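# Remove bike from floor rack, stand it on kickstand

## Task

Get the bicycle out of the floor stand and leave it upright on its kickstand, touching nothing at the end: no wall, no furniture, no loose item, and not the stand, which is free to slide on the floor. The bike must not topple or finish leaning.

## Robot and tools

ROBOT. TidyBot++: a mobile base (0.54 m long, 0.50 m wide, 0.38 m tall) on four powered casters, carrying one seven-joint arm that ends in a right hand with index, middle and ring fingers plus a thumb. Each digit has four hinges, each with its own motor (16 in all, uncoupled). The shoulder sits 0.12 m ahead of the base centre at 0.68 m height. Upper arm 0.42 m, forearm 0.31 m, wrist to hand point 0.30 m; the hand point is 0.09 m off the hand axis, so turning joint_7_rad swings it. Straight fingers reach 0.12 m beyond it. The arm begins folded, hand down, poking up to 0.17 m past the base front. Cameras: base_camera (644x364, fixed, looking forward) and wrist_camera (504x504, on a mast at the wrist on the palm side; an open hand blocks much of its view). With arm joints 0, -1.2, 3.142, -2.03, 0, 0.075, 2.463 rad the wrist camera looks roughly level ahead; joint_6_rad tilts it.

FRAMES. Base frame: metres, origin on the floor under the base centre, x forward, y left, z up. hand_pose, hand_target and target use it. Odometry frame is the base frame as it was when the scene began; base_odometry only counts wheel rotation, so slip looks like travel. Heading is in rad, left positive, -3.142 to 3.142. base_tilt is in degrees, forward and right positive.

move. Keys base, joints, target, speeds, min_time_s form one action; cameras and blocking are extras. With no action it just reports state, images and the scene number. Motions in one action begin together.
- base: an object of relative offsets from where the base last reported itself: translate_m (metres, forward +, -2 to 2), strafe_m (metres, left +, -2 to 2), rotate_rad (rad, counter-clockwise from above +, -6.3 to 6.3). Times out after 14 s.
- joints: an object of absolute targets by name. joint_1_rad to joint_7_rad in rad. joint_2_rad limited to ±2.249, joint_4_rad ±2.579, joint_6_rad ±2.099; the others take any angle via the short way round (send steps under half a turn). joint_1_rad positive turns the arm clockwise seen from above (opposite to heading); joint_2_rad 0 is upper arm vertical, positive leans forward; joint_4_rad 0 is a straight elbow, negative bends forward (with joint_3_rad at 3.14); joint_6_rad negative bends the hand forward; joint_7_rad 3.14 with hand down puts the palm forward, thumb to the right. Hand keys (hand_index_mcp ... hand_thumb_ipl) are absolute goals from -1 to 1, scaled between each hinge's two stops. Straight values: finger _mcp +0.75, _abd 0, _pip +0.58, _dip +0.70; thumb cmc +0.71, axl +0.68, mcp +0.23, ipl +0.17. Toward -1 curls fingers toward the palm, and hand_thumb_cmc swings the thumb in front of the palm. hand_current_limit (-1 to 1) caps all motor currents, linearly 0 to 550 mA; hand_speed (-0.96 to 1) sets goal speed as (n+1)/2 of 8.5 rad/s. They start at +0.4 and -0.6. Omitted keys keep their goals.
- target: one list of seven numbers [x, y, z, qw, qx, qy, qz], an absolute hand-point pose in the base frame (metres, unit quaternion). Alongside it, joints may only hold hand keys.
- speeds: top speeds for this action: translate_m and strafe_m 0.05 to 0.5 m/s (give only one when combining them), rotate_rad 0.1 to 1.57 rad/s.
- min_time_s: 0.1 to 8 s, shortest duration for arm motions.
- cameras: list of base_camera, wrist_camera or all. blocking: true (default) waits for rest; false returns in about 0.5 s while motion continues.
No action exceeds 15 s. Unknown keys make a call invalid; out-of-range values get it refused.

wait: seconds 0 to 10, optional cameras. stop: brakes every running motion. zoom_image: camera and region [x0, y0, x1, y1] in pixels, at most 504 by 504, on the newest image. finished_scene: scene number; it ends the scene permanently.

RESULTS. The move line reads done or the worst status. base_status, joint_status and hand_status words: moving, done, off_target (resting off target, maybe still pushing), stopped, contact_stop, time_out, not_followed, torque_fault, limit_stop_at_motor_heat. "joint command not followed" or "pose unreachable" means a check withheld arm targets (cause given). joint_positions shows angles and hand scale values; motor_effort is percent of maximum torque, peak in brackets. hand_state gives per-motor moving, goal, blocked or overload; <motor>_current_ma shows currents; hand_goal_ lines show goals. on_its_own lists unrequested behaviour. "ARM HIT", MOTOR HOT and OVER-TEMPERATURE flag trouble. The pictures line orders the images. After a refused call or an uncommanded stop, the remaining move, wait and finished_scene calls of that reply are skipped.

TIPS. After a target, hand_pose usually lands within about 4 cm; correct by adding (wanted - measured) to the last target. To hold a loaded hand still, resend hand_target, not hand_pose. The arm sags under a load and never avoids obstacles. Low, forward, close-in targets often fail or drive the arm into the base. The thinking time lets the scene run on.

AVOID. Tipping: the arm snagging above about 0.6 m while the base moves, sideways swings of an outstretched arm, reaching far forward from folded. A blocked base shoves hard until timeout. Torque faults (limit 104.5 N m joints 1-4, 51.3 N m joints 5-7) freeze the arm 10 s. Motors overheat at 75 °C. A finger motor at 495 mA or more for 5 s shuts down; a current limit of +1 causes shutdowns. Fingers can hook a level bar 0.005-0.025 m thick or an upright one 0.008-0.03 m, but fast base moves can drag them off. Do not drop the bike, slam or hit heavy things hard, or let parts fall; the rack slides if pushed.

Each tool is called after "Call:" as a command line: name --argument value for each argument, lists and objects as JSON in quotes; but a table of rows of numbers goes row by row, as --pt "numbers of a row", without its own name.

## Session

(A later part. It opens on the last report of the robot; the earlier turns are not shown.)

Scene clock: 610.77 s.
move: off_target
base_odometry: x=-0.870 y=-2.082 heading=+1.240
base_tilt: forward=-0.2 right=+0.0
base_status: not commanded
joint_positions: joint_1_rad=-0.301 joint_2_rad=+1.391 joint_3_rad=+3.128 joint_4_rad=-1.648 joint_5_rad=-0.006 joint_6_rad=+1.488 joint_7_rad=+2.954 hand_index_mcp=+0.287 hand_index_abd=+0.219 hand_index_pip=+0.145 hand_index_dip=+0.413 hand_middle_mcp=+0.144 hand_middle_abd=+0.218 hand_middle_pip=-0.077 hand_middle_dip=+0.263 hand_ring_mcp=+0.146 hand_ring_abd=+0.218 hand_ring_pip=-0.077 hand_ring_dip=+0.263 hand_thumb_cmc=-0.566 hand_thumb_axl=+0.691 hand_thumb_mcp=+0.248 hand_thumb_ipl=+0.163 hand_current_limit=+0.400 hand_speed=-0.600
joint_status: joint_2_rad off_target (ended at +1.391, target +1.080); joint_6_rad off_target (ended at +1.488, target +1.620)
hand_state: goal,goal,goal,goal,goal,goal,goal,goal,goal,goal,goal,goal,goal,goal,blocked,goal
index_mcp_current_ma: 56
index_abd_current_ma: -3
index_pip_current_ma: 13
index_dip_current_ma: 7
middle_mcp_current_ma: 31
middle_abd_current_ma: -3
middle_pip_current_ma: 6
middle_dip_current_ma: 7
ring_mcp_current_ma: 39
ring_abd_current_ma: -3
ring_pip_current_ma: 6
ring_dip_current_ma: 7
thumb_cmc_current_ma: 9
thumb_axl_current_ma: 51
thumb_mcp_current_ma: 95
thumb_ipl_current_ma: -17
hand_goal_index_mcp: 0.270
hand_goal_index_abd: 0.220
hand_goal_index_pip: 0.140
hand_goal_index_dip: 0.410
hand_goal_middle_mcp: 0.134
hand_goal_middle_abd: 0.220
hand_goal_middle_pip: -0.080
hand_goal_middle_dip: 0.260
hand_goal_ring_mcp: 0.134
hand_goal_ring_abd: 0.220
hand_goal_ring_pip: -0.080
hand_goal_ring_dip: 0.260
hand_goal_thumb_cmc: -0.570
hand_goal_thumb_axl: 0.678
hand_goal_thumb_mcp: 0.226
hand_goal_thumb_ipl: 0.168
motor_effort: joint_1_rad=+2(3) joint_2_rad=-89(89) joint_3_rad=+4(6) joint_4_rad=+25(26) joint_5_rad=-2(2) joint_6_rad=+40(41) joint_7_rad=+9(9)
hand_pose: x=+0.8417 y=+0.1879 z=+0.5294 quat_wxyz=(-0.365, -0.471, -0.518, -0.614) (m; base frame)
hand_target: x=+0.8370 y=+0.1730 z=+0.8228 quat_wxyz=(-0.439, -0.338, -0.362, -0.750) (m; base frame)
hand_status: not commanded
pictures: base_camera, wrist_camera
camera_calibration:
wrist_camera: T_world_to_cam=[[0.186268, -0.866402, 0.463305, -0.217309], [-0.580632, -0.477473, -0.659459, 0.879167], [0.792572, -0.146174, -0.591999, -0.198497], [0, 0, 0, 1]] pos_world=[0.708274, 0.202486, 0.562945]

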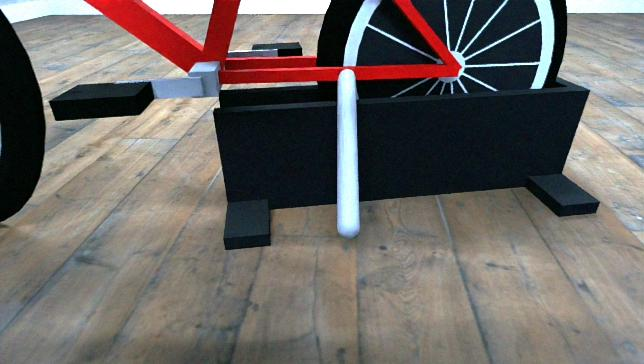

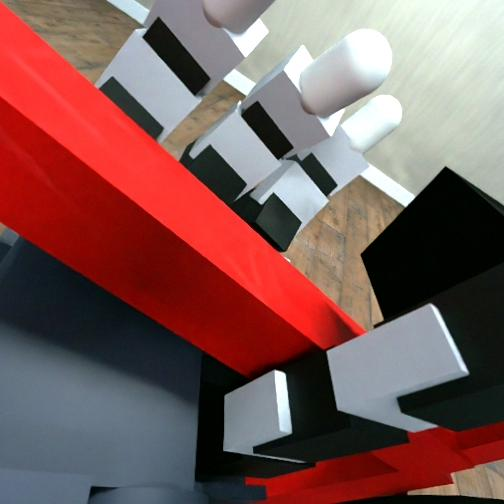

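Call:
move --joints '{"joint_2_rad": 1.42, "joint_6_rad": 1.56}' --min_time_s 3 --cameras '["all"]'

Scene clock: 625.97 s.
move: done
base_odometry: x=-0.870 y=-2.082 heading=+1.240
base_tilt: forward=-0.3 right=+0.0
base_status: not commanded
joint_positions: joint_1_rad=-0.301 joint_2_rad=+1.406 joint_3_rad=+3.128 joint_4_rad=-1.627 joint_5_rad=-0.006 joint_6_rad=+1.487 joint_7_rad=+2.954 hand_index_mcp=+0.287 hand_index_abd=+0.219 hand_index_pip=+0.145 hand_index_dip=+0.413 hand_middle_mcp=+0.144 hand_middle_abd=+0.218 hand_middle_pip=-0.077 hand_middle_dip=+0.263 hand_ring_mcp=+0.146 hand_ring_abd=+0.218 hand_ring_pip=-0.077 hand_ring_dip=+0.263 hand_thumb_cmc=-0.567 hand_thumb_axl=+0.682 hand_thumb_mcp=+0.236 hand_thumb_ipl=+0.165 hand_current_limit=+0.400 hand_speed=-0.600
joint_status: all done
hand_state: goal,goal,goal,goal,goal,goal,goal,goal,goal,goal,goal,goal,goal,goal,goal,goal
index_mcp_current_ma: 56
index_abd_current_ma: -3
index_pip_current_ma: 13
index_dip_current_ma: 7
middle_mcp_current_ma: 31
middle_abd_current_ma: -3
middle_pip_current_ma: 6
middle_dip_current_ma: 7
ring_mcp_current_ma: 39
ring_abd_current_ma: -3
ring_pip_current_ma: 6
ring_dip_current_ma: 7
thumb_cmc_current_ma: 7
thumb_axl_current_ma: 13
thumb_mcp_current_ma: 41
thumb_ipl_current_ma: -11
hand_goal_index_mcp: 0.270
hand_goal_index_abd: 0.220
hand_goal_index_pip: 0.140
hand_goal_index_dip: 0.410
hand_goal_middle_mcp: 0.134
hand_goal_middle_abd: 0.220
hand_goal_middle_pip: -0.080
hand_goal_middle_dip: 0.260
hand_goal_ring_mcp: 0.134
hand_goal_ring_abd: 0.220
hand_goal_ring_pip: -0.080
hand_goal_ring_dip: 0.260
hand_goal_thumb_cmc: -0.570
hand_goal_thumb_axl: 0.678
hand_goal_thumb_mcp: 0.226
hand_goal_thumb_ipl: 0.168
motor_effort: joint_1_rad=+1(3) joint_2_rad=-45(90) joint_3_rad=+2(6) joint_4_rad=+10(26) joint_5_rad=+0(3) joint_6_rad=+12(41) joint_7_rad=+1(9)
hand_pose: x=+0.8440 y=+0.1885 z=+0.5247 quat_wxyz=(-0.366, -0.470, -0.517, -0.615) (m; base frame)
hand_target: x=+0.8488 y=+0.1765 z=+0.5517 quat_wxyz=(-0.381, -0.449, -0.481, -0.650) (m; base frame)
hand_status: not commanded
pictures: base_camera, wrist_camera
camera_calibration:
wrist_camera: T_world_to_cam=[[0.183906, -0.867107, 0.46293, -0.212711], [-0.577789, -0.47637, -0.662745, 0.876824], [0.795197, -0.145593, -0.588613, -0.207166], [0, 0, 0, 1]] pos_world=[0.710477, 0.203087, 0.55764]

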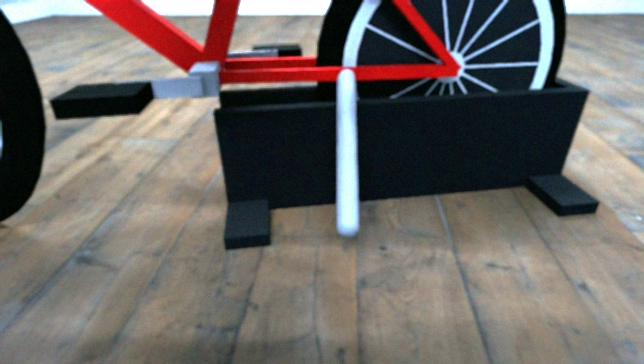

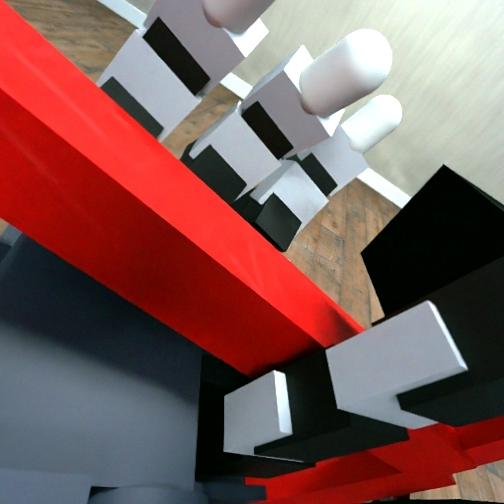

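Call:
move --joints '{"hand_index_mcp": 0.75, "hand_index_pip": 0.58, "hand_index_dip": 0.7, "hand_middle_mcp": 0.75, "hand_middle_pip": 0.58, "hand_middle_dip": 0.7, "hand_ring_mcp": 0.75, "hand_ring_pip": 0.58, "hand_ring_dip": 0.7, "joint_2_rad": 1.45, "joint_6_rad": 1.62}' --min_time_s 1.5

Call:
move --joints '{"joint_2_rad": 1.58, "joint_6_rad": 1.66}' --min_time_s 2 --cameras '["all"]'

Scene clock: 822.83 s.
move: done
base_odometry: x=-0.870 y=-2.082 heading=+1.240
base_tilt: forward=-0.3 right=+0.0
base_status: not commanded
joint_positions: joint_1_rad=-0.301 joint_2_rad=+1.425 joint_3_rad=+3.128 joint_4_rad=-1.612 joint_5_rad=-0.006 joint_6_rad=+1.523 joint_7_rad=+2.954 hand_index_mcp=+0.759 hand_index_abd=+0.219 hand_index_pip=+0.580 hand_index_dip=+0.697 hand_middle_mcp=+0.757 hand_middle_abd=+0.218 hand_middle_pip=+0.580 hand_middle_dip=+0.698 hand_ring_mcp=+0.759 hand_ring_abd=+0.218 hand_ring_pip=+0.580 hand_ring_dip=+0.697 hand_thumb_cmc=-0.568 hand_thumb_axl=+0.680 hand_thumb_mcp=+0.229 hand_thumb_ipl=+0.166 hand_current_limit=+0.400 hand_speed=-0.600
joint_status: all done
hand_state: goal,goal,goal,goal,goal,goal,goal,goal,goal,goal,goal,goal,goal,goal,goal,goal
index_mcp_current_ma: 28
index_abd_current_ma: -3
index_pip_current_ma: 0
index_dip_current_ma: -6
middle_mcp_current_ma: 21
middle_abd_current_ma: -3
middle_pip_current_ma: 0
middle_dip_current_ma: -6
ring_mcp_current_ma: 27
ring_abd_current_ma: -3
ring_pip_current_ma: 0
ring_dip_current_ma: -6
thumb_cmc_current_ma: 4
thumb_axl_current_ma: 7
thumb_mcp_current_ma: 10
thumb_ipl_current_ma: -7
hand_goal_index_mcp: 0.750
hand_goal_index_abd: 0.220
hand_goal_index_pip: 0.580
hand_goal_index_dip: 0.700
hand_goal_middle_mcp: 0.750
hand_goal_middle_abd: 0.220
hand_goal_middle_pip: 0.580
hand_goal_middle_dip: 0.700
hand_goal_ring_mcp: 0.750
hand_goal_ring_abd: 0.220
hand_goal_ring_pip: 0.580
hand_goal_ring_dip: 0.700
hand_goal_thumb_cmc: -0.570
hand_goal_thumb_axl: 0.678
hand_goal_thumb_mcp: 0.226
hand_goal_thumb_ipl: 0.168
motor_effort: joint_1_rad=+1(2) joint_2_rad=-42(44) joint_3_rad=+1(3) joint_4_rad=+8(10) joint_5_rad=-2(2) joint_6_rad=+12(12) joint_7_rad=+1(1)
hand_pose: x=+0.8413 y=+0.1875 z=+0.5262 quat_wxyz=(-0.371, -0.462, -0.508, -0.625) (m; base frame)
hand_target: x=+0.8380 y=+0.1733 z=+0.5466 quat_wxyz=(-0.386, -0.441, -0.473, -0.658) (m; base frame)
hand_status: not commanded
pictures: none

Scene clock: 825.17 s.
move: done
base_odometry: x=-0.870 y=-2.082 heading=+1.240
base_tilt: forward=-0.2 right=+0.0
base_status: not commanded
joint_positions: joint_1_rad=-0.301 joint_2_rad=+1.543 joint_3_rad=+3.128 joint_4_rad=-1.604 joint_5_rad=-0.006 joint_6_rad=+1.585 joint_7_rad=+2.954 hand_index_mcp=+0.759 hand_index_abd=+0.219 hand_index_pip=+0.580 hand_index_dip=+0.697 hand_middle_mcp=+0.757 hand_middle_abd=+0.218 hand_middle_pip=+0.580 hand_middle_dip=+0.698 hand_ring_mcp=+0.759 hand_ring_abd=+0.218 hand_ring_pip=+0.580 hand_ring_dip=+0.697 hand_thumb_cmc=-0.568 hand_thumb_axl=+0.680 hand_thumb_mcp=+0.229 hand_thumb_ipl=+0.166 hand_current_limit=+0.400 hand_speed=-0.600
joint_status: all done
hand_state: goal,goal,goal,goal,goal,goal,goal,goal,goal,goal,goal,goal,goal,goal,goal,goal
index_mcp_current_ma: 28
index_abd_current_ma: -3
index_pip_current_ma: 0
index_dip_current_ma: -6
middle_mcp_current_ma: 21
middle_abd_current_ma: -3
middle_pip_current_ma: 0
middle_dip_current_ma: -6
ring_mcp_current_ma: 27
ring_abd_current_ma: -3
ring_pip_current_ma: 0
ring_dip_current_ma: -6
thumb_cmc_current_ma: 4
thumb_axl_current_ma: 7
thumb_mcp_current_ma: 9
thumb_ipl_current_ma: -7
hand_goal_index_mcp: 0.750
hand_goal_index_abd: 0.220
hand_goal_index_pip: 0.580
hand_goal_index_dip: 0.700
hand_goal_middle_mcp: 0.750
hand_goal_middle_abd: 0.220
hand_goal_middle_pip: 0.580
hand_goal_middle_dip: 0.700
hand_goal_ring_mcp: 0.750
hand_goal_ring_abd: 0.220
hand_goal_ring_pip: 0.580
hand_goal_ring_dip: 0.700
hand_goal_thumb_cmc: -0.570
hand_goal_thumb_axl: 0.678
hand_goal_thumb_mcp: 0.226
hand_goal_thumb_ipl: 0.168
motor_effort: joint_1_rad=-1(1) joint_2_rad=-38(42) joint_3_rad=+0(1) joint_4_rad=+5(7) joint_5_rad=+0(2) joint_6_rad=+9(13) joint_7_rad=+0(1)
hand_pose: x=+0.8167 y=+0.1796 z=+0.4611 quat_wxyz=(-0.363, -0.474, -0.520, -0.610) (m; base frame)
hand_target: x=+0.8116 y=+0.1654 z=+0.4639 quat_wxyz=(-0.370, -0.464, -0.497, -0.633) (m; base frame)
hand_status: not commanded
pictures: base_camera, wrist_camera
camera_calibration:
wrist_camera: T_world_to_cam=[[0.189231, -0.865132, 0.464476, -0.191409], [-0.588225, -0.478629, -0.651848, 0.818619], [0.786247, -0.149866, -0.599463, -0.211127], [0, 0, 0, 1]] pos_world=[0.68375, 0.19458, 0.495958]

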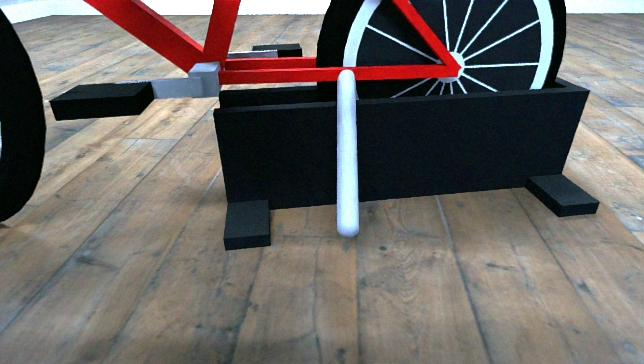

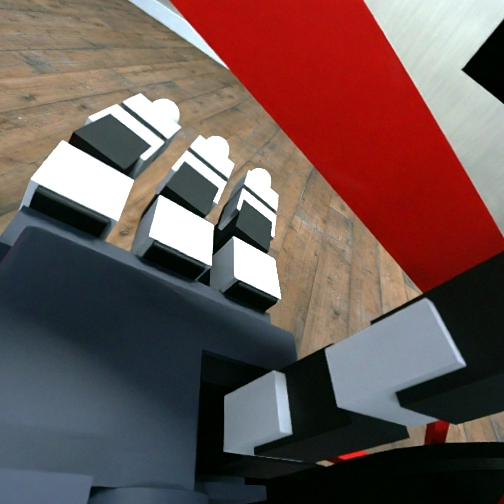

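Call:
move --base '{"translate_m": -0.4}' --cameras '["all"]'

Scene clock: 829.73 s.
move: done
base_odometry: x=-1.000 y=-2.460 heading=+1.240
base_tilt: forward=-0.3 right=+0.0
base_status: done
joint_positions: joint_1_rad=-0.300 joint_2_rad=+1.548 joint_3_rad=+3.129 joint_4_rad=-1.594 joint_5_rad=-0.006 joint_6_rad=+1.589 joint_7_rad=+2.954 hand_index_mcp=+0.759 hand_index_abd=+0.219 hand_index_pip=+0.580 hand_index_dip=+0.697 hand_middle_mcp=+0.757 hand_middle_abd=+0.218 hand_middle_pip=+0.580 hand_middle_dip=+0.698 hand_ring_mcp=+0.759 hand_ring_abd=+0.218 hand_ring_pip=+0.580 hand_ring_dip=+0.697 hand_thumb_cmc=-0.568 hand_thumb_axl=+0.680 hand_thumb_mcp=+0.228 hand_thumb_ipl=+0.166 hand_current_limit=+0.400 hand_speed=-0.600
joint_status: not commanded
hand_state: goal,goal,goal,goal,goal,goal,goal,goal,goal,goal,goal,goal,goal,goal,goal,goal
index_mcp_current_ma: 29
index_abd_current_ma: -3
index_pip_current_ma: 0
index_dip_current_ma: -6
middle_mcp_current_ma: 22
middle_abd_current_ma: -3
middle_pip_current_ma: 0
middle_dip_current_ma: -6
ring_mcp_current_ma: 27
ring_abd_current_ma: -3
ring_pip_current_ma: 0
ring_dip_current_ma: -6
thumb_cmc_current_ma: 4
thumb_axl_current_ma: 7
thumb_mcp_current_ma: 7
thumb_ipl_current_ma: -7
hand_goal_index_mcp: 0.750
hand_goal_index_abd: 0.220
hand_goal_index_pip: 0.580
hand_goal_index_dip: 0.700
hand_goal_middle_mcp: 0.750
hand_goal_middle_abd: 0.220
hand_goal_middle_pip: 0.580
hand_goal_middle_dip: 0.700
hand_goal_ring_mcp: 0.750
hand_goal_ring_abd: 0.220
hand_goal_ring_pip: 0.580
hand_goal_ring_dip: 0.700
hand_goal_thumb_cmc: -0.570
hand_goal_thumb_axl: 0.678
hand_goal_thumb_mcp: 0.226
hand_goal_thumb_ipl: 0.168
motor_effort: joint_1_rad=+0(3) joint_2_rad=-37(39) joint_3_rad=-1(1) joint_4_rad=+5(6) joint_5_rad=-1(1) joint_6_rad=+9(10) joint_7_rad=+0(1)
hand_pose: x=+0.8177 y=+0.1792 z=+0.4616 quat_wxyz=(-0.366, -0.471, -0.518, -0.613) (m; base frame)
hand_target: x=+0.8116 y=+0.1654 z=+0.4639 quat_wxyz=(-0.370, -0.464, -0.497, -0.633) (m; base frame)
hand_status: not commanded
pictures: base_camera, wrist_camera
camera_calibration:
wrist_camera: T_world_to_cam=[[0.184668, -0.865788, 0.46509, -0.188664], [-0.582872, -0.477502, -0.657459, 0.817349], [0.791302, -0.149676, -0.592823, -0.218886], [0, 0, 0, 1]] pos_world=[0.684455, 0.194181, 0.495359]

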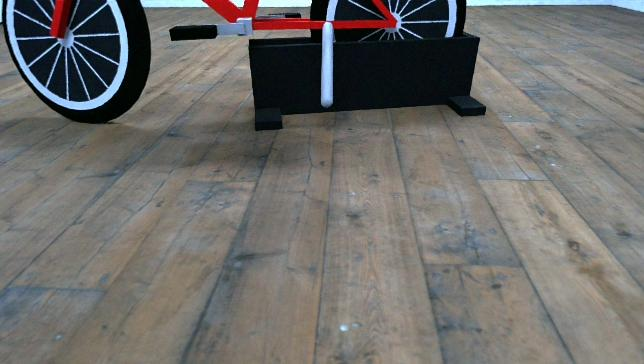

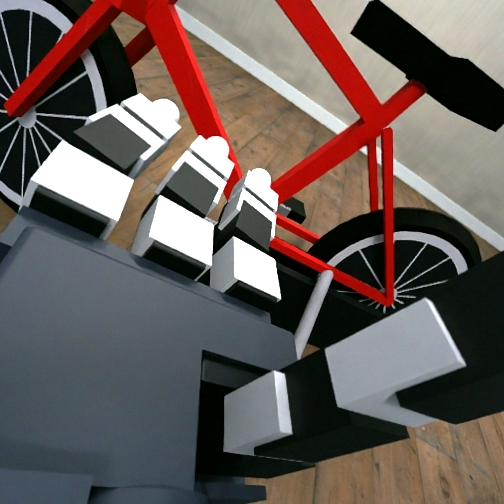

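Call:
move --joints '{"joint_1_rad": 0.614, "joint_2_rad": 1.975, "joint_3_rad": 2.301, "joint_4_rad": -1.913, "joint_5_rad": 0.709, "joint_6_rad": 1.549, "joint_7_rad": 4.041, "hand_index_abd": 0, "hand_middle_abd": 0, "hand_ring_abd": 0}' --min_time_s 6 --cameras '["all"]'

Scene clock: 851.70 s.
move: done
base_odometry: x=-1.000 y=-2.460 heading=+1.240
base_tilt: forward=-0.3 right=+0.0
base_status: not commanded
joint_positions: joint_1_rad=+0.590 joint_2_rad=+1.943 joint_3_rad=+2.325 joint_4_rad=-1.885 joint_5_rad=+0.630 joint_6_rad=+1.589 joint_7_rad=+3.962 hand_index_mcp=+0.759 hand_index_abd=+0.004 hand_index_pip=+0.580 hand_index_dip=+0.697 hand_middle_mcp=+0.757 hand_middle_abd=+0.005 hand_middle_pip=+0.580 hand_middle_dip=+0.698 hand_ring_mcp=+0.759 hand_ring_abd=+0.005 hand_ring_pip=+0.580 hand_ring_dip=+0.697 hand_thumb_cmc=-0.568 hand_thumb_axl=+0.680 hand_thumb_mcp=+0.228 hand_thumb_ipl=+0.166 hand_current_limit=+0.400 hand_speed=-0.600
joint_status: all done
hand_state: goal,goal,goal,goal,goal,goal,goal,goal,goal,goal,goal,goal,goal,goal,goal,goal
index_mcp_current_ma: 29
index_abd_current_ma: 9
index_pip_current_ma: 0
index_dip_current_ma: -6
middle_mcp_current_ma: 22
middle_abd_current_ma: 11
middle_pip_current_ma: 0
middle_dip_current_ma: -6
ring_mcp_current_ma: 27
ring_abd_current_ma: 10
ring_pip_current_ma: 0
ring_dip_current_ma: -6
thumb_cmc_current_ma: 4
thumb_axl_current_ma: 7
thumb_mcp_current_ma: 5
thumb_ipl_current_ma: -7
hand_goal_index_mcp: 0.750
hand_goal_index_abd: 0.000
hand_goal_index_pip: 0.580
hand_goal_index_dip: 0.700
hand_goal_middle_mcp: 0.750
hand_goal_middle_abd: 0.000
hand_goal_middle_pip: 0.580
hand_goal_middle_dip: 0.700
hand_goal_ring_mcp: 0.750
hand_goal_ring_abd: 0.000
hand_goal_ring_pip: 0.580
hand_goal_ring_dip: 0.700
hand_goal_thumb_cmc: -0.570
hand_goal_thumb_axl: 0.678
hand_goal_thumb_mcp: 0.226
hand_goal_thumb_ipl: 0.168
motor_effort: joint_1_rad=+0(2) joint_2_rad=-27(38) joint_3_rad=-11(12) joint_4_rad=-5(6) joint_5_rad=+7(8) joint_6_rad=+5(10) joint_7_rad=+0(2)
hand_pose: x=+0.7345 y=+0.0148 z=+0.4509 quat_wxyz=(-0.427, -0.558, -0.451, -0.551) (m; base frame)
hand_target: x=+0.7245 y=+0.0376 z=+0.4633 quat_wxyz=(-0.423, -0.532, -0.467, -0.566) (m; base frame)
hand_status: not commanded
pictures: base_camera, wrist_camera
camera_calibration:
wrist_camera: T_world_to_cam=[[-0.0353865, -0.897554, 0.439482, -0.136913], [-0.721749, -0.28122, -0.632451, 0.771056], [0.69125, -0.339576, -0.637857, -0.0873786], [0, 0, 0, 1]] pos_world=[0.612064, 0.0642782, 0.49209]

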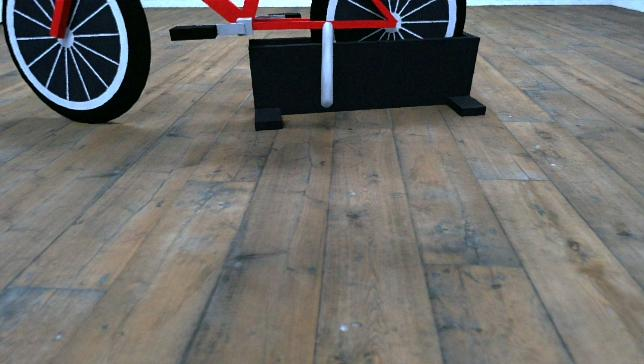

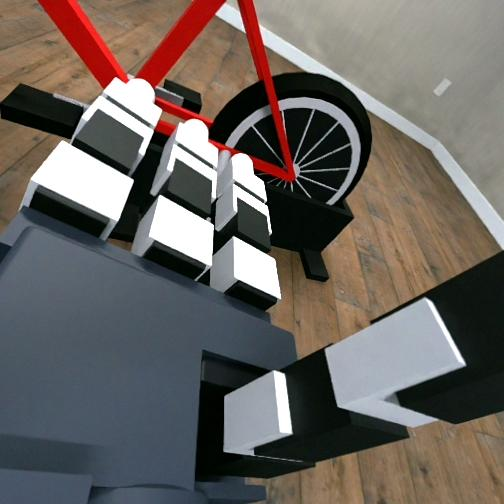

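Call:
move --base '{"translate_m": 0.33, "strafe_m": 0.089}' --joints '{"hand_thumb_mcp": 0.6}' --cameras '["all"]'

Scene clock: 868.03 s.
move: done
base_odometry: x=-0.977 y=-2.119 heading=+1.241
base_tilt: forward=-0.3 right=+0.0
base_status: done
joint_positions: joint_1_rad=+0.595 joint_2_rad=+1.951 joint_3_rad=+2.321 joint_4_rad=-1.893 joint_5_rad=+0.634 joint_6_rad=+1.589 joint_7_rad=+3.963 hand_index_mcp=+0.758 hand_index_abd=+0.005 hand_index_pip=+0.580 hand_index_dip=+0.698 hand_middle_mcp=+0.757 hand_middle_abd=+0.005 hand_middle_pip=+0.580 hand_middle_dip=+0.698 hand_ring_mcp=+0.759 hand_ring_abd=+0.005 hand_ring_pip=+0.580 hand_ring_dip=+0.697 hand_thumb_cmc=-0.568 hand_thumb_axl=+0.680 hand_thumb_mcp=+0.600 hand_thumb_ipl=+0.166 hand_current_limit=+0.400 hand_speed=-0.600
joint_status: all done
hand_state: goal,goal,goal,goal,goal,goal,goal,goal,goal,goal,goal,goal,goal,goal,goal,goal
index_mcp_current_ma: 25
index_abd_current_ma: 11
index_pip_current_ma: 0
index_dip_current_ma: -6
middle_mcp_current_ma: 22
middle_abd_current_ma: 11
middle_pip_current_ma: 0
middle_dip_current_ma: -6
ring_mcp_current_ma: 28
ring_abd_current_ma: 10
ring_pip_current_ma: 0
ring_dip_current_ma: -6
thumb_cmc_current_ma: 4
thumb_axl_current_ma: 5
thumb_mcp_current_ma: 1
thumb_ipl_current_ma: -5
hand_goal_index_mcp: 0.750
hand_goal_index_abd: 0.000
hand_goal_index_pip: 0.580
hand_goal_index_dip: 0.700
hand_goal_middle_mcp: 0.750
hand_goal_middle_abd: 0.000
hand_goal_middle_pip: 0.580
hand_goal_middle_dip: 0.700
hand_goal_ring_mcp: 0.750
hand_goal_ring_abd: 0.000
hand_goal_ring_pip: 0.580
hand_goal_ring_dip: 0.700
hand_goal_thumb_cmc: -0.570
hand_goal_thumb_axl: 0.678
hand_goal_thumb_mcp: 0.600
hand_goal_thumb_ipl: 0.168
motor_effort: joint_1_rad=-1(2) joint_2_rad=-27(29) joint_3_rad=-11(12) joint_4_rad=-5(7) joint_5_rad=+7(8) joint_6_rad=+5(5) joint_7_rad=+0(1)
hand_pose: x=+0.7316 y=+0.0158 z=+0.4494 quat_wxyz=(-0.422, -0.562, -0.449, -0.552) (m; base frame)
hand_target: x=+0.7245 y=+0.0376 z=+0.4633 quat_wxyz=(-0.423, -0.532, -0.467, -0.566) (m; base frame)
hand_status: not commanded
pictures: base_camera, wrist_camera
camera_calibration:
wrist_camera: T_world_to_cam=[[-0.0315106, -0.902891, 0.428713, -0.133329], [-0.724283, -0.274957, -0.632308, 0.770023], [0.688783, -0.330434, -0.645284, -0.0809521], [0, 0, 0, 1]] pos_world=[0.609271, 0.0645917, 0.491814]

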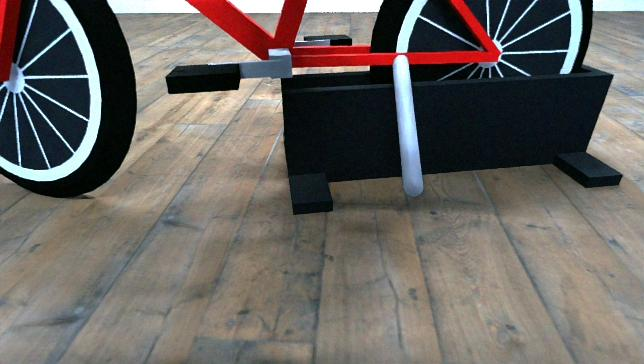

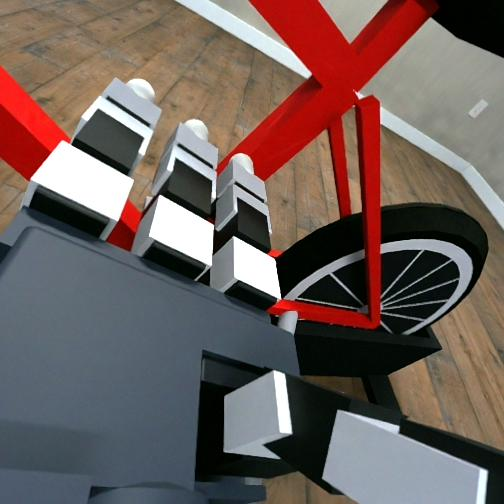

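Call:
move --base '{"translate_m": 0.1, "strafe_m": 0.01}' --speeds '{"translate_m": 0.06}' --cameras '["all"]'

Scene clock: 888.93 s.
move: done
base_odometry: x=-0.954 y=-2.021 heading=+1.241
base_tilt: forward=-0.3 right=+0.0
base_status: done
joint_positions: joint_1_rad=+0.599 joint_2_rad=+1.964 joint_3_rad=+2.321 joint_4_rad=-1.912 joint_5_rad=+0.641 joint_6_rad=+1.589 joint_7_rad=+3.965 hand_index_mcp=+0.758 hand_index_abd=-0.002 hand_index_pip=+0.580 hand_index_dip=+0.697 hand_middle_mcp=+0.757 hand_middle_abd=+0.005 hand_middle_pip=+0.580 hand_middle_dip=+0.698 hand_ring_mcp=+0.759 hand_ring_abd=+0.005 hand_ring_pip=+0.580 hand_ring_dip=+0.697 hand_thumb_cmc=-0.568 hand_thumb_axl=+0.680 hand_thumb_mcp=+0.600 hand_thumb_ipl=+0.166 hand_current_limit=+0.400 hand_speed=-0.600
joint_status: not commanded
hand_state: goal,goal,goal,goal,goal,goal,goal,goal,goal,goal,goal,goal,goal,goal,goal,goal
index_mcp_current_ma: 25
index_abd_current_ma: -4
index_pip_current_ma: -1
index_dip_current_ma: -6
middle_mcp_current_ma: 22
middle_abd_current_ma: 11
middle_pip_current_ma: 0
middle_dip_current_ma: -6
ring_mcp_current_ma: 28
ring_abd_current_ma: 10
ring_pip_current_ma: 0
ring_dip_current_ma: -6
thumb_cmc_current_ma: 4
thumb_axl_current_ma: 5
thumb_mcp_current_ma: 1
thumb_ipl_current_ma: -5
hand_goal_index_mcp: 0.750
hand_goal_index_abd: 0.000
hand_goal_index_pip: 0.580
hand_goal_index_dip: 0.700
hand_goal_middle_mcp: 0.750
hand_goal_middle_abd: 0.000
hand_goal_middle_pip: 0.580
hand_goal_middle_dip: 0.700
hand_goal_ring_mcp: 0.750
hand_goal_ring_abd: 0.000
hand_goal_ring_pip: 0.580
hand_goal_ring_dip: 0.700
hand_goal_thumb_cmc: -0.570
hand_goal_thumb_axl: 0.678
hand_goal_thumb_mcp: 0.600
hand_goal_thumb_ipl: 0.168
motor_effort: joint_1_rad=-1(2) joint_2_rad=-26(31) joint_3_rad=-11(14) joint_4_rad=-6(7) joint_5_rad=+7(8) joint_6_rad=+5(5) joint_7_rad=+0(1)
hand_pose: x=+0.7251 y=+0.0209 z=+0.4455 quat_wxyz=(-0.410, -0.566, -0.450, -0.555) (m; base frame)
hand_target: x=+0.7245 y=+0.0376 z=+0.4633 quat_wxyz=(-0.423, -0.532, -0.467, -0.566) (m; base frame)
hand_status: not commanded
pictures: base_camera, wrist_camera
camera_calibration:
wrist_camera: T_world_to_cam=[[-0.0151507, -0.910762, 0.412654, -0.131895], [-0.728762, -0.272509, -0.628208, 0.765606], [0.6846, -0.310244, -0.6596, -0.068346], [0, 0, 0, 1]] pos_world=[0.602736, 0.0673061, 0.490305]

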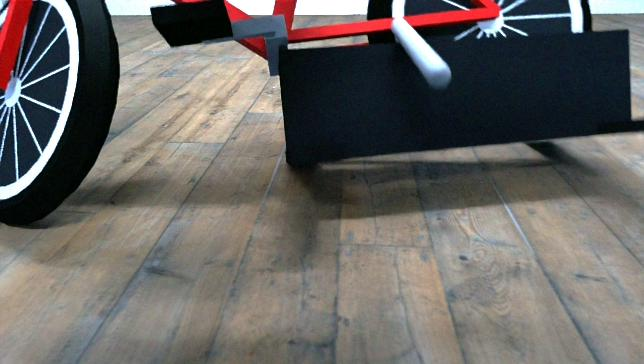

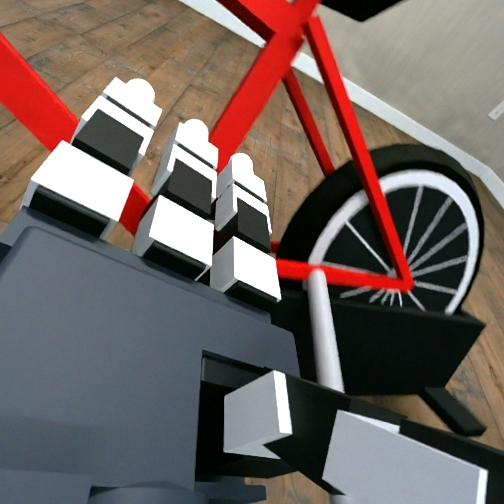

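Call:
move --base '{"translate_m": -0.1}' --speeds '{"translate_m": 0.05}' --cameras '["all"]'

Scene clock: 895.83 s.
move: done
base_odometry: x=-0.986 y=-2.116 heading=+1.241
base_tilt: forward=-0.3 right=+0.0
base_status: done
joint_positions: joint_1_rad=+0.599 joint_2_rad=+1.964 joint_3_rad=+2.321 joint_4_rad=-1.912 joint_5_rad=+0.641 joint_6_rad=+1.589 joint_7_rad=+3.965 hand_index_mcp=+0.759 hand_index_abd=-0.002 hand_index_pip=+0.580 hand_index_dip=+0.697 hand_middle_mcp=+0.757 hand_middle_abd=+0.005 hand_middle_pip=+0.580 hand_middle_dip=+0.698 hand_ring_mcp=+0.759 hand_ring_abd=+0.005 hand_ring_pip=+0.580 hand_ring_dip=+0.697 hand_thumb_cmc=-0.568 hand_thumb_axl=+0.680 hand_thumb_mcp=+0.600 hand_thumb_ipl=+0.166 hand_current_limit=+0.400 hand_speed=-0.600
joint_status: not commanded
hand_state: goal,goal,goal,goal,goal,goal,goal,goal,goal,goal,goal,goal,goal,goal,goal,goal
index_mcp_current_ma: 28
index_abd_current_ma: -3
index_pip_current_ma: 0
index_dip_current_ma: -6
middle_mcp_current_ma: 22
middle_abd_current_ma: 11
middle_pip_current_ma: 0
middle_dip_current_ma: -6
ring_mcp_current_ma: 28
ring_abd_current_ma: 10
ring_pip_current_ma: 0
ring_dip_current_ma: -6
thumb_cmc_current_ma: 4
thumb_axl_current_ma: 4
thumb_mcp_current_ma: 1
thumb_ipl_current_ma: -5
hand_goal_index_mcp: 0.750
hand_goal_index_abd: 0.000
hand_goal_index_pip: 0.580
hand_goal_index_dip: 0.700
hand_goal_middle_mcp: 0.750
hand_goal_middle_abd: 0.000
hand_goal_middle_pip: 0.580
hand_goal_middle_dip: 0.700
hand_goal_ring_mcp: 0.750
hand_goal_ring_abd: 0.000
hand_goal_ring_pip: 0.580
hand_goal_ring_dip: 0.700
hand_goal_thumb_cmc: -0.570
hand_goal_thumb_axl: 0.678
hand_goal_thumb_mcp: 0.600
hand_goal_thumb_ipl: 0.168
motor_effort: joint_1_rad=+0(1) joint_2_rad=-26(27) joint_3_rad=-11(12) joint_4_rad=-6(7) joint_5_rad=+7(8) joint_6_rad=+5(5) joint_7_rad=+0(1)
hand_pose: x=+0.7251 y=+0.0209 z=+0.4455 quat_wxyz=(-0.410, -0.566, -0.450, -0.555) (m; base frame)
hand_target: x=+0.7245 y=+0.0376 z=+0.4633 quat_wxyz=(-0.423, -0.532, -0.467, -0.566) (m; base frame)
hand_status: not commanded
pictures: base_camera, wrist_camera
camera_calibration:
wrist_camera: T_world_to_cam=[[-0.0153147, -0.910822, 0.412514, -0.131723], [-0.728759, -0.272306, -0.6283, 0.765634], [0.684599, -0.310246, -0.6596, -0.0683459], [0, 0, 0, 1]] pos_world=[0.602735, 0.0673064, 0.490304]

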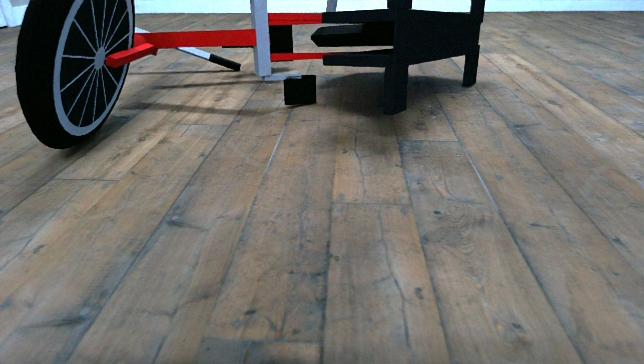

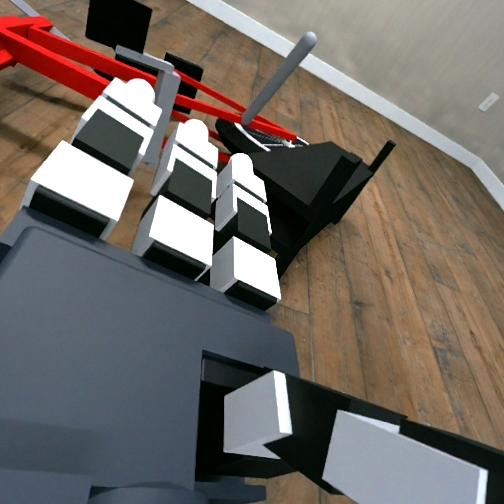

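Call:
move --base '{"translate_m": -0.35}' --cameras '["base_camera"]'

Call:
move --joints '{"joint_1_rad": -0.6, "joint_2_rad": -1.2, "joint_3_rad": 3.142, "joint_4_rad": -2.03, "joint_5_rad": 0, "joint_6_rad": -0.8, "joint_7_rad": 2.4}' --min_time_s 5 --cameras '["all"]'

Call:
zoom_image --camera "wrist_camera" --region '[264, 60, 504, 300]'

Scene clock: 925.67 s.
move: done
base_odometry: x=-1.100 y=-2.447 heading=+1.240
base_tilt: forward=-0.3 right=+0.0
base_status: done
joint_positions: joint_1_rad=+0.599 joint_2_rad=+1.965 joint_3_rad=+2.320 joint_4_rad=-1.912 joint_5_rad=+0.641 joint_6_rad=+1.589 joint_7_rad=+3.965 hand_index_mcp=+0.759 hand_index_abd=-0.002 hand_index_pip=+0.580 hand_index_dip=+0.697 hand_middle_mcp=+0.757 hand_middle_abd=+0.005 hand_middle_pip=+0.580 hand_middle_dip=+0.698 hand_ring_mcp=+0.759 hand_ring_abd=+0.005 hand_ring_pip=+0.580 hand_ring_dip=+0.697 hand_thumb_cmc=-0.568 hand_thumb_axl=+0.680 hand_thumb_mcp=+0.600 hand_thumb_ipl=+0.166 hand_current_limit=+0.400 hand_speed=-0.600
joint_status: not commanded
hand_state: goal,goal,goal,goal,goal,goal,goal,goal,goal,goal,goal,goal,goal,goal,goal,goal
index_mcp_current_ma: 29
index_abd_current_ma: -3
index_pip_current_ma: 0
index_dip_current_ma: -6
middle_mcp_current_ma: 22
middle_abd_current_ma: 11
middle_pip_current_ma: 0
middle_dip_current_ma: -6
ring_mcp_current_ma: 28
ring_abd_current_ma: 10
ring_pip_current_ma: 0
ring_dip_current_ma: -6
thumb_cmc_current_ma: 4
thumb_axl_current_ma: 4
thumb_mcp_current_ma: 1
thumb_ipl_current_ma: -5
hand_goal_index_mcp: 0.750
hand_goal_index_abd: 0.000
hand_goal_index_pip: 0.580
hand_goal_index_dip: 0.700
hand_goal_middle_mcp: 0.750
hand_goal_middle_abd: 0.000
hand_goal_middle_pip: 0.580
hand_goal_middle_dip: 0.700
hand_goal_ring_mcp: 0.750
hand_goal_ring_abd: 0.000
hand_goal_ring_pip: 0.580
hand_goal_ring_dip: 0.700
hand_goal_thumb_cmc: -0.570
hand_goal_thumb_axl: 0.678
hand_goal_thumb_mcp: 0.600
hand_goal_thumb_ipl: 0.168
motor_effort: joint_1_rad=-1(1) joint_2_rad=-26(28) joint_3_rad=-10(12) joint_4_rad=-6(7) joint_5_rad=+7(8) joint_6_rad=+5(5) joint_7_rad=+0(1)
hand_pose: x=+0.7252 y=+0.0209 z=+0.4457 quat_wxyz=(-0.410, -0.566, -0.450, -0.556) (m; base frame)
hand_target: x=+0.7245 y=+0.0376 z=+0.4633 quat_wxyz=(-0.423, -0.532, -0.467, -0.566) (m; base frame)
hand_status: not commanded
pictures: base_camera

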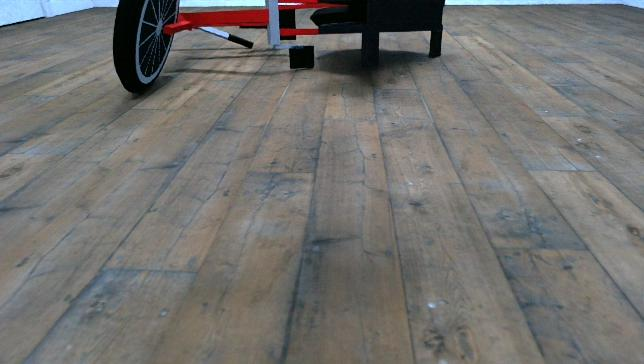

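Scene clock: 930.97 s.
move: done
base_odometry: x=-1.100 y=-2.447 heading=+1.240
base_tilt: forward=-0.3 right=+0.0
base_status: not commanded
joint_positions: joint_1_rad=-0.573 joint_2_rad=-1.184 joint_3_rad=+3.125 joint_4_rad=-1.993 joint_5_rad=+0.072 joint_6_rad=-0.733 joint_7_rad=+2.480 hand_index_mcp=+0.759 hand_index_abd=+0.000 hand_index_pip=+0.580 hand_index_dip=+0.697 hand_middle_mcp=+0.757 hand_middle_abd=+0.002 hand_middle_pip=+0.580 hand_middle_dip=+0.698 hand_ring_mcp=+0.759 hand_ring_abd=+0.002 hand_ring_pip=+0.580 hand_ring_dip=+0.697 hand_thumb_cmc=-0.567 hand_thumb_axl=+0.679 hand_thumb_mcp=+0.600 hand_thumb_ipl=+0.166 hand_current_limit=+0.400 hand_speed=-0.600
joint_status: all done
hand_state: goal,goal,goal,goal,goal,goal,goal,goal,goal,goal,goal,goal,goal,goal,goal,goal
index_mcp_current_ma: 29
index_abd_current_ma: -1
index_pip_current_ma: 0
index_dip_current_ma: -6
middle_mcp_current_ma: 22
middle_abd_current_ma: 4
middle_pip_current_ma: 0
middle_dip_current_ma: -6
ring_mcp_current_ma: 28
ring_abd_current_ma: 4
ring_pip_current_ma: 0
ring_dip_current_ma: -6
thumb_cmc_current_ma: 6
thumb_axl_current_ma: 2
thumb_mcp_current_ma: 1
thumb_ipl_current_ma: -5
hand_goal_index_mcp: 0.750
hand_goal_index_abd: 0.000
hand_goal_index_pip: 0.580
hand_goal_index_dip: 0.700
hand_goal_middle_mcp: 0.750
hand_goal_middle_abd: 0.000
hand_goal_middle_pip: 0.580
hand_goal_middle_dip: 0.700
hand_goal_ring_mcp: 0.750
hand_goal_ring_abd: 0.000
hand_goal_ring_pip: 0.580
hand_goal_ring_dip: 0.700
hand_goal_thumb_cmc: -0.570
hand_goal_thumb_axl: 0.678
hand_goal_thumb_mcp: 0.600
hand_goal_thumb_ipl: 0.168
motor_effort: joint_1_rad=-1(2) joint_2_rad=+15(33) joint_3_rad=+1(13) joint_4_rad=+14(19) joint_5_rad=+0(9) joint_6_rad=+9(10) joint_7_rad=+0(2)
hand_pose: x=+0.2713 y=+0.0117 z=+1.1241 quat_wxyz=(-0.159, -0.507, -0.477, -0.700) (m; base frame)
hand_target: x=+0.2787 y=+0.0208 z=+1.0758 quat_wxyz=(-0.078, -0.550, -0.477, -0.681) (m; base frame)
hand_status: not commanded
pictures: base_camera, wrist_camera
camera_calibration:
wrist_camera: T_world_to_cam=[[0.443698, -0.891631, 0.0901401, -0.189285], [-0.582376, -0.363323, -0.72721, 0.931371], [0.681153, 0.270167, -0.68047, 0.704682], [0, 0, 0, 1]] pos_world=[0.146397, -0.0207655, 1.17388]

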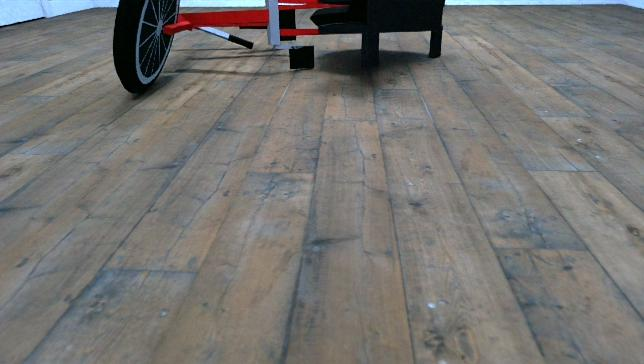

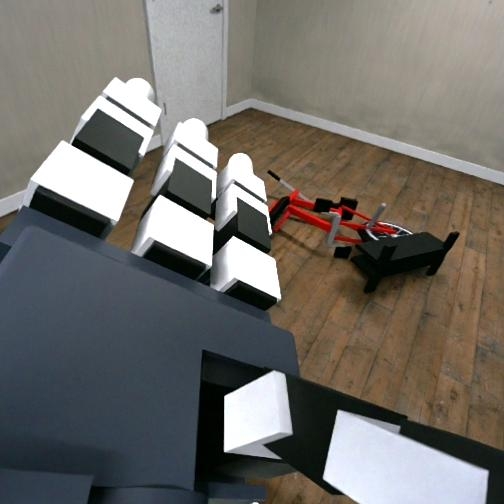

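Scaled by 2.100 from the camera's 504x504 image, which has a finer 720x720 frame.

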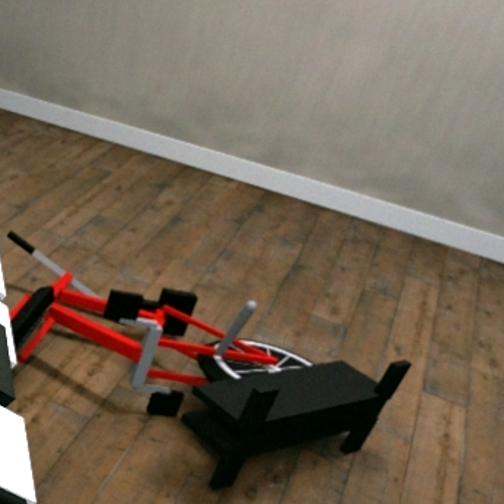

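Call:
move --joints '{"joint_1_rad": -1.0}' --cameras '["wrist_camera"]'

Call:
zoom_image --camera "wrist_camera" --region '[284, 100, 504, 320]'

Scene clock: 937.33 s.
move: done
base_odometry: x=-1.100 y=-2.447 heading=+1.240
base_tilt: forward=-0.3 right=+0.0
base_status: not commanded
joint_positions: joint_1_rad=-0.974 joint_2_rad=-1.184 joint_3_rad=+3.126 joint_4_rad=-1.994 joint_5_rad=+0.070 joint_6_rad=-0.736 joint_7_rad=+2.478 hand_index_mcp=+0.759 hand_index_abd=+0.000 hand_index_pip=+0.580 hand_index_dip=+0.697 hand_middle_mcp=+0.757 hand_middle_abd=+0.002 hand_middle_pip=+0.580 hand_middle_dip=+0.698 hand_ring_mcp=+0.759 hand_ring_abd=+0.002 hand_ring_pip=+0.580 hand_ring_dip=+0.697 hand_thumb_cmc=-0.567 hand_thumb_axl=+0.679 hand_thumb_mcp=+0.600 hand_thumb_ipl=+0.166 hand_current_limit=+0.400 hand_speed=-0.600
joint_status: all done
hand_state: goal,goal,goal,goal,goal,goal,goal,goal,goal,goal,goal,goal,goal,goal,goal,goal
index_mcp_current_ma: 29
index_abd_current_ma: -1
index_pip_current_ma: 0
index_dip_current_ma: -6
middle_mcp_current_ma: 22
middle_abd_current_ma: 4
middle_pip_current_ma: 0
middle_dip_current_ma: -6
ring_mcp_current_ma: 28
ring_abd_current_ma: 4
ring_pip_current_ma: 0
ring_dip_current_ma: -6
thumb_cmc_current_ma: 6
thumb_axl_current_ma: 2
thumb_mcp_current_ma: 1
thumb_ipl_current_ma: -5
hand_goal_index_mcp: 0.750
hand_goal_index_abd: 0.000
hand_goal_index_pip: 0.580
hand_goal_index_dip: 0.700
hand_goal_middle_mcp: 0.750
hand_goal_middle_abd: 0.000
hand_goal_middle_pip: 0.580
hand_goal_middle_dip: 0.700
hand_goal_ring_mcp: 0.750
hand_goal_ring_abd: 0.000
hand_goal_ring_pip: 0.580
hand_goal_ring_dip: 0.700
hand_goal_thumb_cmc: -0.570
hand_goal_thumb_axl: 0.678
hand_goal_thumb_mcp: 0.600
hand_goal_thumb_ipl: 0.168
motor_effort: joint_1_rad=+0(2) joint_2_rad=+15(16) joint_3_rad=+1(2) joint_4_rad=+15(15) joint_5_rad=+0(1) joint_6_rad=+9(9) joint_7_rad=+0(1)
hand_pose: x=+0.2550 y=+0.0705 z=+1.1226 quat_wxyz=(-0.014, -0.404, -0.569, -0.716) (m; base frame)
hand_target: x=+0.2580 y=+0.0813 z=+1.0758 quat_wxyz=(+0.059, -0.444, -0.576, -0.683) (m; base frame)
hand_status: not commanded
pictures: wrist_camera
camera_calibration:
wrist_camera: T_world_to_cam=[[0.758016, -0.646464, 0.086584, -0.222902], [-0.397523, -0.563149, -0.724458, 0.906016], [0.517095, 0.514731, -0.68386, 0.727182], [0, 0, 0, 1]] pos_world=[0.153104, -0.00817957, 1.17296]

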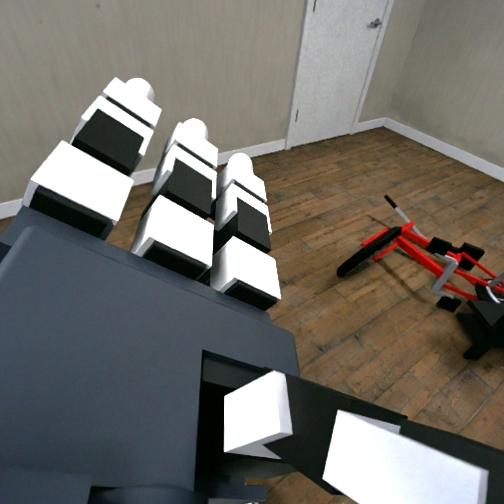

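Scaled by 2.291 from the camera's 504x504 image, which has a finer 720x720 frame.

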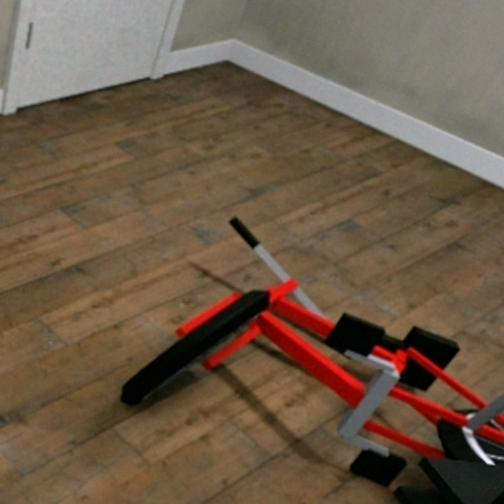

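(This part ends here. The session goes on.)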